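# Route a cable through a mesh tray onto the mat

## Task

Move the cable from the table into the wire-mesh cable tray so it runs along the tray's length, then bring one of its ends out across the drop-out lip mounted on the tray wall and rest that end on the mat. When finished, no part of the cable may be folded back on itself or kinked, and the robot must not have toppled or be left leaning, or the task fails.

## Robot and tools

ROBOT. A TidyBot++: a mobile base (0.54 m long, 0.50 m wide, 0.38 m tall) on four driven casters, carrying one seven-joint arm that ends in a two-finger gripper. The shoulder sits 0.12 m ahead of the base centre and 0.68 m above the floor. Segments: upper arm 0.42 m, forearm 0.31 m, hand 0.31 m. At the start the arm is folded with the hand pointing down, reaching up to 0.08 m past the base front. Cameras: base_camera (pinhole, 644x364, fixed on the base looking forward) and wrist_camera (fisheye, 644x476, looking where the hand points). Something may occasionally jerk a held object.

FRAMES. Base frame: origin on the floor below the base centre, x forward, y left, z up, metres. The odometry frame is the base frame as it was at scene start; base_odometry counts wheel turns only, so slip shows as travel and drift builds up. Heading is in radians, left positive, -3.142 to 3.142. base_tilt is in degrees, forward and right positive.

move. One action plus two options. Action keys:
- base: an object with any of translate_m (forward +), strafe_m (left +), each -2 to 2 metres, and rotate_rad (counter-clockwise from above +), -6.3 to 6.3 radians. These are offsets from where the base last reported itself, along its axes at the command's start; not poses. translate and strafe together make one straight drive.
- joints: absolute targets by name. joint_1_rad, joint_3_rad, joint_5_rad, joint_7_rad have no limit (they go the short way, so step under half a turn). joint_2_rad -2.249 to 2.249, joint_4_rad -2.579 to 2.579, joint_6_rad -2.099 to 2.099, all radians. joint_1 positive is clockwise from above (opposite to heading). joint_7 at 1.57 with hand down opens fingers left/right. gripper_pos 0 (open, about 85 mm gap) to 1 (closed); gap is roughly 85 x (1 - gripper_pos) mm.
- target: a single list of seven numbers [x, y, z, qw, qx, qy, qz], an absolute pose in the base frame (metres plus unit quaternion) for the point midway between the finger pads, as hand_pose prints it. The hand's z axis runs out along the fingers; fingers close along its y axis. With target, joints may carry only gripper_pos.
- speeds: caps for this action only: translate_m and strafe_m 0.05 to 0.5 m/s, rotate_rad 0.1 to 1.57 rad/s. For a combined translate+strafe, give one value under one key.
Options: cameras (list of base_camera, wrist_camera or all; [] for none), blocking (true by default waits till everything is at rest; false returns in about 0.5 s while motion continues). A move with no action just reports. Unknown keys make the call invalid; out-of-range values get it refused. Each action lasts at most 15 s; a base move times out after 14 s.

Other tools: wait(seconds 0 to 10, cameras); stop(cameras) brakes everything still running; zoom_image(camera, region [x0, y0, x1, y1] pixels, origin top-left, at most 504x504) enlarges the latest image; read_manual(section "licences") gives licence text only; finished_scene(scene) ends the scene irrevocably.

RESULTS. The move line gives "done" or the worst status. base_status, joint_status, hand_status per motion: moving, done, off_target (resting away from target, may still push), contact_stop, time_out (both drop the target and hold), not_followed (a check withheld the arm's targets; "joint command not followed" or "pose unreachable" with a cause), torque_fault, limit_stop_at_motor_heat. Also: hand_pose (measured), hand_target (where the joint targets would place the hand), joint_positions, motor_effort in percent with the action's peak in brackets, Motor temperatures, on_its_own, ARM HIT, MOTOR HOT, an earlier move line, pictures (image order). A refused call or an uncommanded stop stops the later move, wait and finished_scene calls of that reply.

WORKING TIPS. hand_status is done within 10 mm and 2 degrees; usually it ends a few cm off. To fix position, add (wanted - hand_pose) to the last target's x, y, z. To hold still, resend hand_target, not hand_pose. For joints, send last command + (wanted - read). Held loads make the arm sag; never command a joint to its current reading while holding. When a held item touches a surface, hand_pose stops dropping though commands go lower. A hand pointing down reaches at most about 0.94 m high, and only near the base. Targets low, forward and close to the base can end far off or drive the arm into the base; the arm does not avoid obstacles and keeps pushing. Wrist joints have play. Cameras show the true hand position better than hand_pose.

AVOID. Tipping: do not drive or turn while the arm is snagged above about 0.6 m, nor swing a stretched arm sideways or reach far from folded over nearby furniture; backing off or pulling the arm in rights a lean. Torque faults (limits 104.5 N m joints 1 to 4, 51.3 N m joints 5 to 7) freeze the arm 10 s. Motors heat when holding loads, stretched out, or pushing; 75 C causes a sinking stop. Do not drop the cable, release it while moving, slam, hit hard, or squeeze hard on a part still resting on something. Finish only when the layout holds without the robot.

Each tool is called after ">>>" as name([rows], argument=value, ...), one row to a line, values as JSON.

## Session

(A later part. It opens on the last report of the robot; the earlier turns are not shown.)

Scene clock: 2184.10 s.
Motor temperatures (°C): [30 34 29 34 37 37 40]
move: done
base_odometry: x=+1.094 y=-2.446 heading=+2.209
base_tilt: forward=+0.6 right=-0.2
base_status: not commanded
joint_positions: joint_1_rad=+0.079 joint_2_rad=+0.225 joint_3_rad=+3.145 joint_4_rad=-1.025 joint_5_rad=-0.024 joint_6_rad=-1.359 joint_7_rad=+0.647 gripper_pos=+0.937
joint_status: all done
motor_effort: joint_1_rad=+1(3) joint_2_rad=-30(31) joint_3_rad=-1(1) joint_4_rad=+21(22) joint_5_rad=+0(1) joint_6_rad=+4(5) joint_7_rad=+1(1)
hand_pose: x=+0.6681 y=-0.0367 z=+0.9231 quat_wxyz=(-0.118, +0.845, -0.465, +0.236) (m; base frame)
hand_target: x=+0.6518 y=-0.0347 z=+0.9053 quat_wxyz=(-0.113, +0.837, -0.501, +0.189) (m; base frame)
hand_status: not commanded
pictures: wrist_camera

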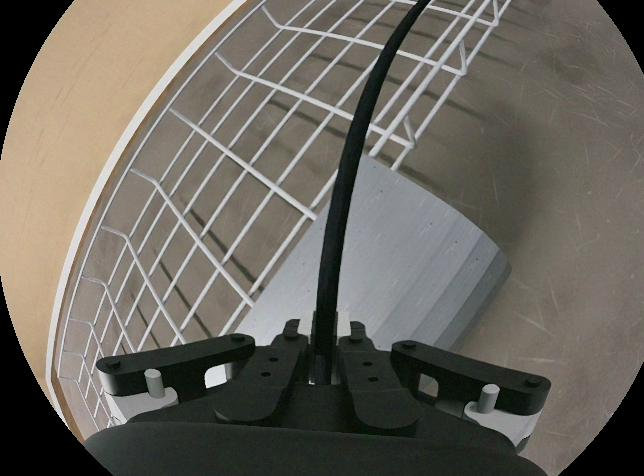

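>>> move(joints={"joint_1_rad": 0.008, "joint_2_rad": 0.345, "joint_4_rad": -0.83, "joint_6_rad": -1.53, "joint_7_rad": 0.79}, cameras=[])

>>> move(joints={"joint_1_rad": -0.058, "joint_2_rad": 0.452, "joint_4_rad": -0.649, "joint_6_rad": -1.63, "joint_7_rad": 0.88}, cameras=["wrist_camera"])

Scene clock: 2212.27 s.
Motor temperatures (°C): [30 34 29 34 37 37 40]
move: done
base_odometry: x=+1.094 y=-2.446 heading=+2.209
base_tilt: forward=+0.6 right=-0.2
base_status: not commanded
joint_positions: joint_1_rad=+0.026 joint_2_rad=+0.329 joint_3_rad=+3.145 joint_4_rad=-0.841 joint_5_rad=-0.024 joint_6_rad=-1.446 joint_7_rad=+0.726 gripper_pos=+0.937
joint_status: all done
motor_effort: joint_1_rad=+1(3) joint_2_rad=-33(34) joint_3_rad=-1(2) joint_4_rad=+20(21) joint_5_rad=-1(1) joint_6_rad=+4(5) joint_7_rad=+0(2)
hand_pose: x=+0.7005 y=-0.0079 z=+0.9332 quat_wxyz=(-0.113, +0.876, -0.407, +0.234) (m; base frame)
hand_target: x=+0.6829 y=+0.0100 z=+0.9171 quat_wxyz=(-0.100, +0.903, -0.371, +0.193) (m; base frame)
hand_status: not commanded
pictures: none
No camera images: "cameras" was empty.

Scene clock: 2213.40 s.
Motor temperatures (°C): [30 34 29 34 37 37 40]
move: done
base_odometry: x=+1.094 y=-2.446 heading=+2.209
base_tilt: forward=+0.6 right=-0.2
base_status: not commanded
joint_positions: joint_1_rad=-0.039 joint_2_rad=+0.436 joint_3_rad=+3.145 joint_4_rad=-0.661 joint_5_rad=-0.024 joint_6_rad=-1.546 joint_7_rad=+0.808 gripper_pos=+0.937
joint_status: all done
motor_effort: joint_1_rad=+0(2) joint_2_rad=-36(38) joint_3_rad=-2(2) joint_4_rad=+19(21) joint_5_rad=+0(1) joint_6_rad=+4(5) joint_7_rad=+1(2)
hand_pose: x=+0.7246 y=+0.0312 z=+0.9333 quat_wxyz=(-0.106, +0.907, -0.341, +0.223) (m; base frame)
hand_target: x=+0.7053 y=+0.0485 z=+0.9174 quat_wxyz=(-0.093, +0.932, -0.299, +0.182) (m; base frame)
hand_status: not commanded
pictures: wrist_camera

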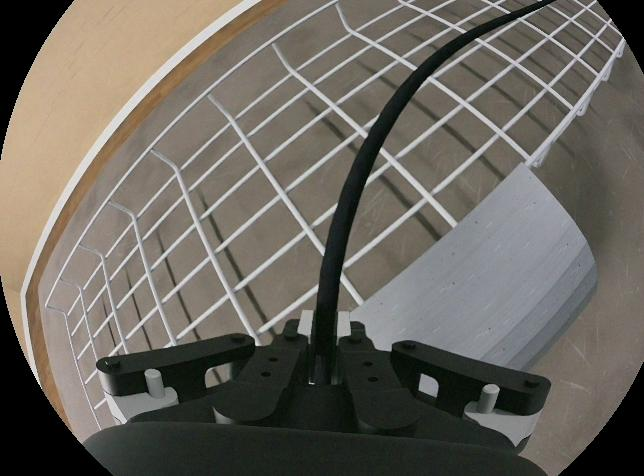

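>>> move(joints={"joint_2_rad": 0.405, "joint_4_rad": -0.777, "joint_6_rad": -1.41}, cameras=["wrist_camera"])

Scene clock: 2223.37 s.
Motor temperatures (°C): [30 34 29 34 37 37 40]
move: done
base_odometry: x=+1.094 y=-2.446 heading=+2.209
base_tilt: forward=+0.6 right=-0.2
base_status: not commanded
joint_positions: joint_1_rad=-0.040 joint_2_rad=+0.412 joint_3_rad=+3.145 joint_4_rad=-0.765 joint_5_rad=-0.024 joint_6_rad=-1.484 joint_7_rad=+0.811 gripper_pos=+0.937
joint_status: all done
motor_effort: joint_1_rad=+1(2) joint_2_rad=-36(37) joint_3_rad=-1(2) joint_4_rad=+19(20) joint_5_rad=+0(1) joint_6_rad=+4(5) joint_7_rad=+1(1)
hand_pose: x=+0.7210 y=+0.0311 z=+0.9120 quat_wxyz=(-0.103, +0.909, -0.342, +0.215) (m; base frame)
hand_target: x=+0.7363 y=+0.0503 z=+0.9225 quat_wxyz=(-0.118, +0.915, -0.297, +0.245) (m; base frame)
hand_status: not commanded
pictures: wrist_camera

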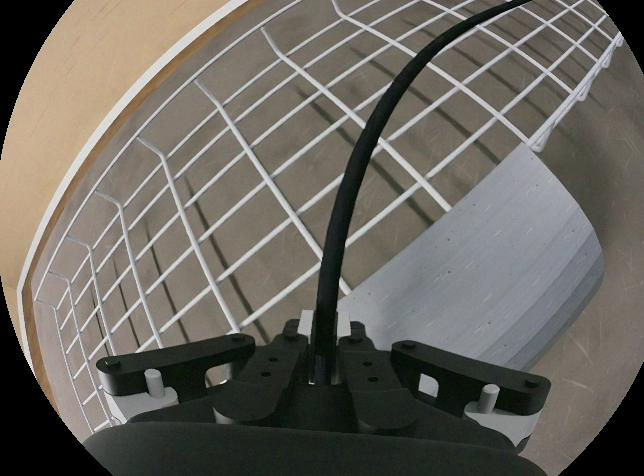

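>>> move(joints={"joint_2_rad": 0.395, "joint_4_rad": -0.835, "joint_6_rad": -1.365}, cameras=["wrist_camera"])

Scene clock: 2227.80 s.
Motor temperatures (°C): [30 34 29 34 37 37 40]
move: done
base_odometry: x=+1.094 y=-2.446 heading=+2.209
base_tilt: forward=+0.6 right=-0.2
base_status: not commanded
joint_positions: joint_1_rad=-0.040 joint_2_rad=+0.399 joint_3_rad=+3.145 joint_4_rad=-0.824 joint_5_rad=-0.024 joint_6_rad=-1.452 joint_7_rad=+0.811 gripper_pos=+0.937
joint_status: all done
motor_effort: joint_1_rad=+1(2) joint_2_rad=-36(37) joint_3_rad=-1(1) joint_4_rad=+20(21) joint_5_rad=+0(1) joint_6_rad=+4(5) joint_7_rad=+1(2)
hand_pose: x=+0.7172 y=+0.0312 z=+0.8989 quat_wxyz=(-0.100, +0.911, -0.342, +0.209) (m; base frame)
hand_target: x=+0.7370 y=+0.0502 z=+0.9096 quat_wxyz=(-0.118, +0.916, -0.298, +0.244) (m; base frame)
hand_status: not commanded
pictures: wrist_camera

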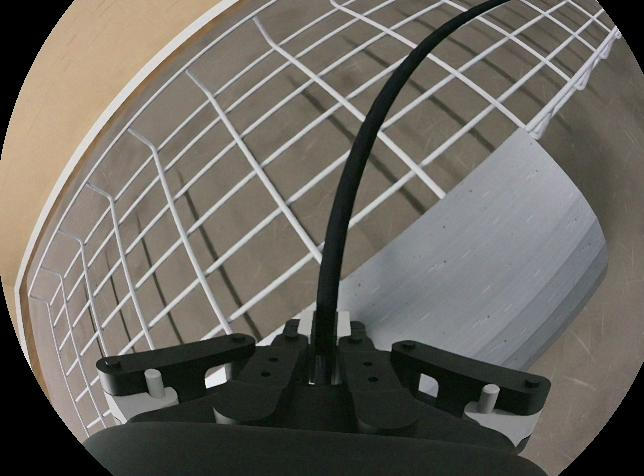

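>>> move(joints={"joint_2_rad": 0.39, "joint_4_rad": -0.855, "joint_6_rad": -1.35}, cameras=[])

>>> move(joints={"gripper_pos": 0.87}, cameras=["wrist_camera"])

Scene clock: 2236.83 s.
Motor temperatures (°C): [30 34 29 34 37 37 40]
move: done
base_odometry: x=+1.094 y=-2.446 heading=+2.209
base_tilt: forward=+0.6 right=-0.2
base_status: not commanded
joint_positions: joint_1_rad=-0.040 joint_2_rad=+0.391 joint_3_rad=+3.145 joint_4_rad=-0.842 joint_5_rad=-0.024 joint_6_rad=-1.435 joint_7_rad=+0.811 gripper_pos=+0.937
joint_status: all done
motor_effort: joint_1_rad=+1(2) joint_2_rad=-35(35) joint_3_rad=-1(1) joint_4_rad=+19(20) joint_5_rad=+0(1) joint_6_rad=+4(5) joint_7_rad=+1(1)
hand_pose: x=+0.7172 y=+0.0312 z=+0.8980 quat_wxyz=(-0.101, +0.910, -0.342, +0.212) (m; base frame)
hand_target: x=+0.7366 y=+0.0502 z=+0.9059 quat_wxyz=(-0.118, +0.915, -0.298, +0.244) (m; base frame)
hand_status: not commanded
pictures: none
No camera images: "cameras" was empty.

Scene clock: 2237.33 s.
Motor temperatures (°C): [30 34 29 34 37 37 40]
move: done
base_odometry: x=+1.094 y=-2.446 heading=+2.209
base_tilt: forward=+0.6 right=-0.2
base_status: not commanded
joint_positions: joint_1_rad=-0.041 joint_2_rad=+0.391 joint_3_rad=+3.145 joint_4_rad=-0.842 joint_5_rad=-0.024 joint_6_rad=-1.435 joint_7_rad=+0.813 gripper_pos=+0.870
joint_status: all done
motor_effort: joint_1_rad=+1(2) joint_2_rad=-34(35) joint_3_rad=+0(1) joint_4_rad=+19(19) joint_5_rad=+0(1) joint_6_rad=+4(4) joint_7_rad=+0(1)
hand_pose: x=+0.7171 y=+0.0315 z=+0.8983 quat_wxyz=(-0.101, +0.910, -0.341, +0.212) (m; base frame)
hand_target: x=+0.7366 y=+0.0502 z=+0.9059 quat_wxyz=(-0.118, +0.915, -0.298, +0.244) (m; base frame)
hand_status: not commanded
pictures: wrist_camera

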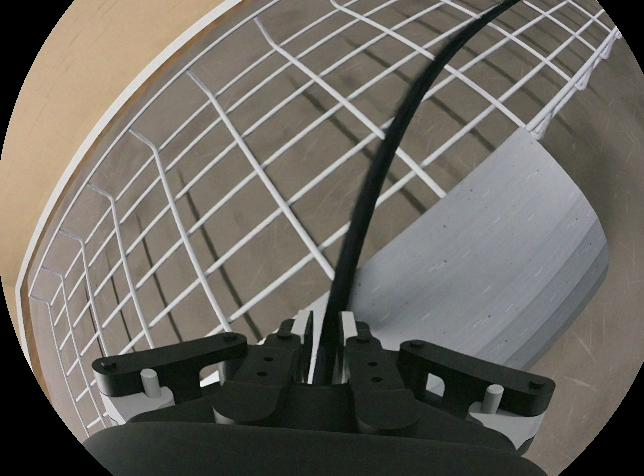

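>>> move(joints={"gripper_pos": 0.74}, cameras=["wrist_camera"])

Scene clock: 2240.33 s.
Motor temperatures (°C): [30 34 29 34 37 37 40]
move: done
base_odometry: x=+1.094 y=-2.446 heading=+2.209
base_tilt: forward=+0.6 right=-0.2
base_status: not commanded
joint_positions: joint_1_rad=-0.041 joint_2_rad=+0.391 joint_3_rad=+3.145 joint_4_rad=-0.842 joint_5_rad=-0.024 joint_6_rad=-1.435 joint_7_rad=+0.813 gripper_pos=+0.740
joint_status: all done
motor_effort: joint_1_rad=+2(2) joint_2_rad=-34(35) joint_3_rad=-1(1) joint_4_rad=+19(19) joint_5_rad=+1(1) joint_6_rad=+4(4) joint_7_rad=+1(1)
hand_pose: x=+0.7171 y=+0.0315 z=+0.8983 quat_wxyz=(-0.101, +0.910, -0.341, +0.212) (m; base frame)
hand_target: x=+0.7366 y=+0.0502 z=+0.9059 quat_wxyz=(-0.118, +0.915, -0.298, +0.244) (m; base frame)
hand_status: not commanded
pictures: wrist_camera

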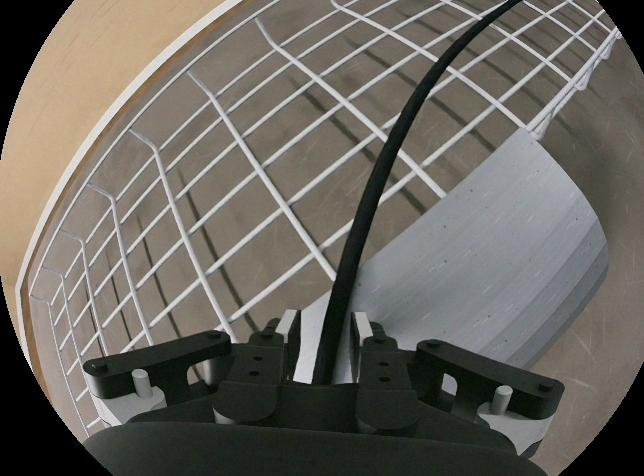

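>>> move(joints={"gripper_pos": 0.55}, cameras=[])

>>> move(joints={"joint_2_rad": 0.36, "joint_4_rad": -0.72, "joint_6_rad": -1.57}, cameras=["wrist_camera"])

Scene clock: 2245.80 s.
Motor temperatures (°C): [30 34 29 34 37 37 40]
move: done
base_odometry: x=+1.094 y=-2.446 heading=+2.209
base_tilt: forward=+0.6 right=-0.2
base_status: not commanded
joint_positions: joint_1_rad=-0.041 joint_2_rad=+0.391 joint_3_rad=+3.145 joint_4_rad=-0.842 joint_5_rad=-0.024 joint_6_rad=-1.435 joint_7_rad=+0.813 gripper_pos=+0.550
joint_status: all done
motor_effort: joint_1_rad=+1(2) joint_2_rad=-34(35) joint_3_rad=-1(1) joint_4_rad=+19(20) joint_5_rad=+0(1) joint_6_rad=+4(4) joint_7_rad=+1(1)
hand_pose: x=+0.7171 y=+0.0315 z=+0.8983 quat_wxyz=(-0.101, +0.910, -0.341, +0.212) (m; base frame)
hand_target: x=+0.7366 y=+0.0502 z=+0.9059 quat_wxyz=(-0.118, +0.915, -0.298, +0.244) (m; base frame)
hand_status: not commanded
pictures: none
No camera images: "cameras" was empty.

Scene clock: 2246.90 s.
Motor temperatures (°C): [30 34 29 34 37 37 40]
move: done
base_odometry: x=+1.094 y=-2.446 heading=+2.209
base_tilt: forward=+0.6 right=-0.2
base_status: not commanded
joint_positions: joint_1_rad=-0.041 joint_2_rad=+0.349 joint_3_rad=+3.145 joint_4_rad=-0.723 joint_5_rad=-0.024 joint_6_rad=-1.500 joint_7_rad=+0.813 gripper_pos=+0.550
joint_status: all done
motor_effort: joint_1_rad=+1(2) joint_2_rad=-32(38) joint_3_rad=-1(1) joint_4_rad=+19(21) joint_5_rad=+0(1) joint_6_rad=+4(5) joint_7_rad=+0(1)
hand_pose: x=+0.7061 y=+0.0311 z=+0.9654 quat_wxyz=(-0.119, +0.899, -0.336, +0.255) (m; base frame)
hand_target: x=+0.6894 y=+0.0476 z=+0.9496 quat_wxyz=(-0.107, +0.923, -0.297, +0.219) (m; base frame)
hand_status: not commanded
pictures: wrist_camera

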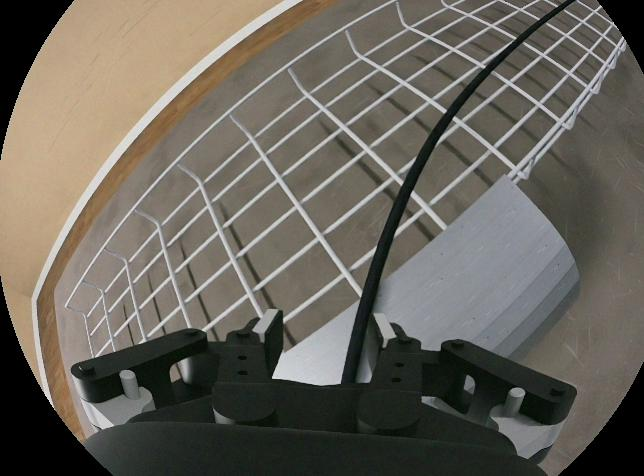

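>>> move(joints={"joint_1_rad": 0.0, "joint_2_rad": 0.0, "joint_4_rad": -1.0, "joint_6_rad": -1.4, "joint_7_rad": 1.57}, cameras=["wrist_camera", "base_camera"])

Scene clock: 2254.27 s.
Motor temperatures (°C): [30 34 29 34 37 37 40]
move: done
base_odometry: x=+1.094 y=-2.446 heading=+2.209
base_tilt: forward=+0.6 right=-0.2
base_status: not commanded
joint_positions: joint_1_rad=-0.018 joint_2_rad=-0.009 joint_3_rad=+3.145 joint_4_rad=-0.984 joint_5_rad=-0.024 joint_6_rad=-1.486 joint_7_rad=+1.500 gripper_pos=+0.550
joint_status: all done
motor_effort: joint_1_rad=+2(2) joint_2_rad=-18(35) joint_3_rad=+0(1) joint_4_rad=+18(21) joint_5_rad=+0(1) joint_6_rad=+5(6) joint_7_rad=+0(1)
hand_pose: x=+0.5713 y=+0.0152 z=+1.0371 quat_wxyz=(-0.026, +0.942, -0.023, +0.333) (m; base frame)
hand_target: x=+0.5936 y=+0.0144 z=+1.0431 quat_wxyz=(-0.020, +0.932, +0.004, +0.362) (m; base frame)
hand_status: not commanded
pictures: base_camera, wrist_camera

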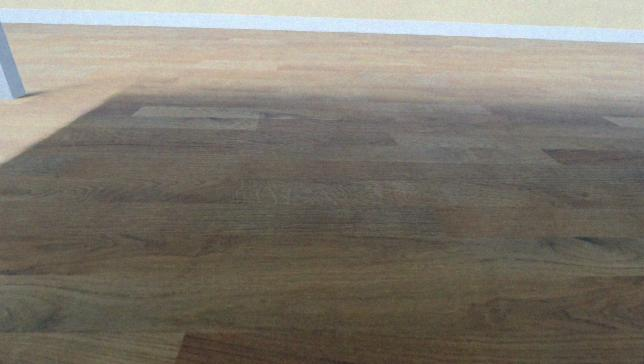

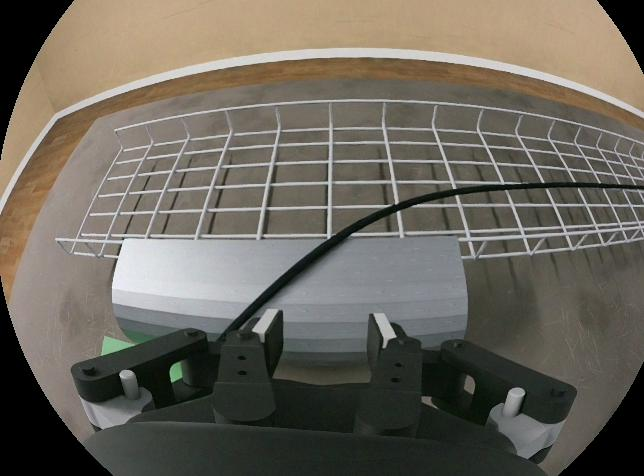

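>>> move(joints={"joint_6_rad": -1.98, "joint_7_rad": 3.05}, cameras=["wrist_camera"])

Scene clock: 2274.80 s.
Motor temperatures (°C): [30 34 29 34 37 37 40]
move: done
base_odometry: x=+1.094 y=-2.446 heading=+2.209
base_tilt: forward=+0.6 right=-0.2
base_status: not commanded
joint_positions: joint_1_rad=-0.018 joint_2_rad=-0.009 joint_3_rad=+3.145 joint_4_rad=-0.984 joint_5_rad=-0.024 joint_6_rad=-1.895 joint_7_rad=+2.983 gripper_pos=+0.550
joint_status: all done
motor_effort: joint_1_rad=+2(2) joint_2_rad=-17(19) joint_3_rad=-1(1) joint_4_rad=+15(19) joint_5_rad=+0(1) joint_6_rad=+2(5) joint_7_rad=+1(2)
hand_pose: x=+0.4587 y=+0.0132 z=+0.9789 quat_wxyz=(+0.079, +0.746, +0.652, +0.110) (m; base frame)
hand_target: x=+0.4334 y=+0.0133 z=+0.9654 quat_wxyz=(+0.041, +0.729, +0.679, +0.072) (m; base frame)
hand_status: not commanded
pictures: wrist_camera

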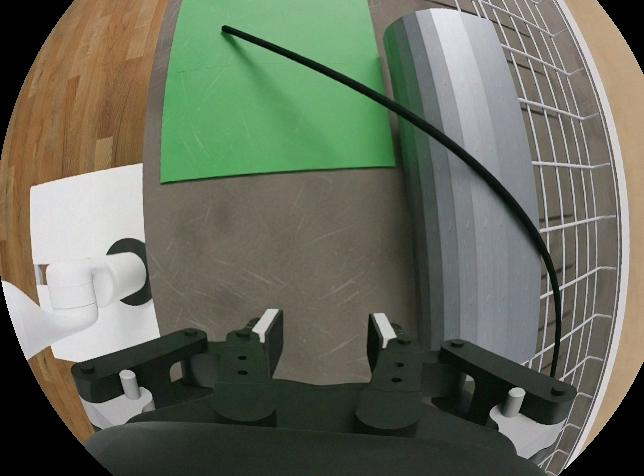

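>>> zoom_image(camera="wrist_camera", region=[140, 0, 440, 200])

Scaled by 1.680.

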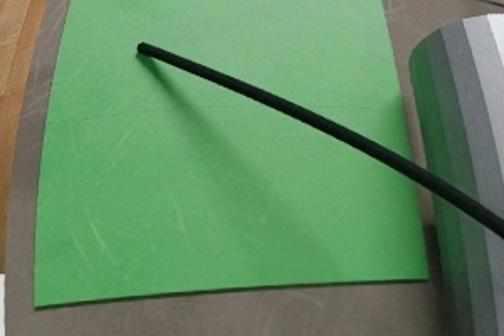

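>>> zoom_image(camera="wrist_camera", region=[200, 10, 300, 80])

Scaled by 5.040.

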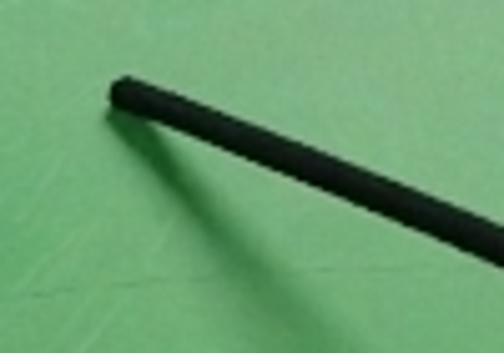

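>>> move(joints={"joint_1_rad": 0.75, "joint_6_rad": -1.25, "joint_7_rad": 2.3}, cameras=["wrist_camera"])

Scene clock: 2312.90 s.
Motor temperatures (°C): [30 34 29 34 37 37 40]
move: done
base_odometry: x=+1.094 y=-2.446 heading=+2.209
base_tilt: forward=+0.6 right=-0.2
base_status: not commanded
joint_positions: joint_1_rad=+0.734 joint_2_rad=-0.009 joint_3_rad=+3.145 joint_4_rad=-0.984 joint_5_rad=-0.024 joint_6_rad=-1.341 joint_7_rad=+2.369 gripper_pos=+0.550
joint_status: all done
motor_effort: joint_1_rad=+1(3) joint_2_rad=-19(19) joint_3_rad=+0(1) joint_4_rad=+18(19) joint_5_rad=+0(1) joint_6_rad=+6(6) joint_7_rad=-1(1)
hand_pose: x=+0.4838 y=-0.3201 z=+1.0675 quat_wxyz=(+0.270, +0.916, +0.030, +0.296) (m; base frame)
hand_target: x=+0.4992 y=-0.3351 z=+1.0771 quat_wxyz=(+0.276, +0.902, -0.006, +0.332) (m; base frame)
hand_status: not commanded
pictures: wrist_camera

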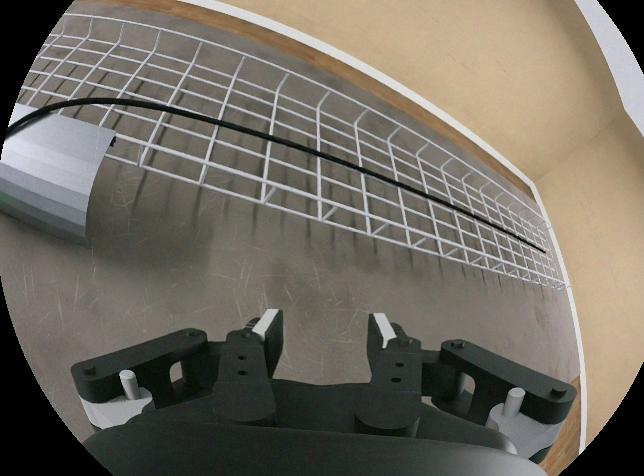

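>>> zoom_image(camera="wrist_camera", region=[340, 100, 600, 300])

Scaled by 1.938.

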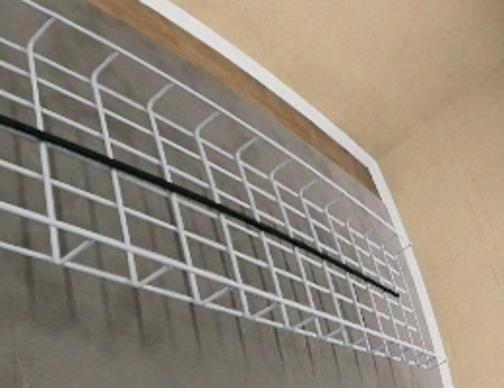

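>>> finished_scene(scene=2)

The scene is finished: the task was done.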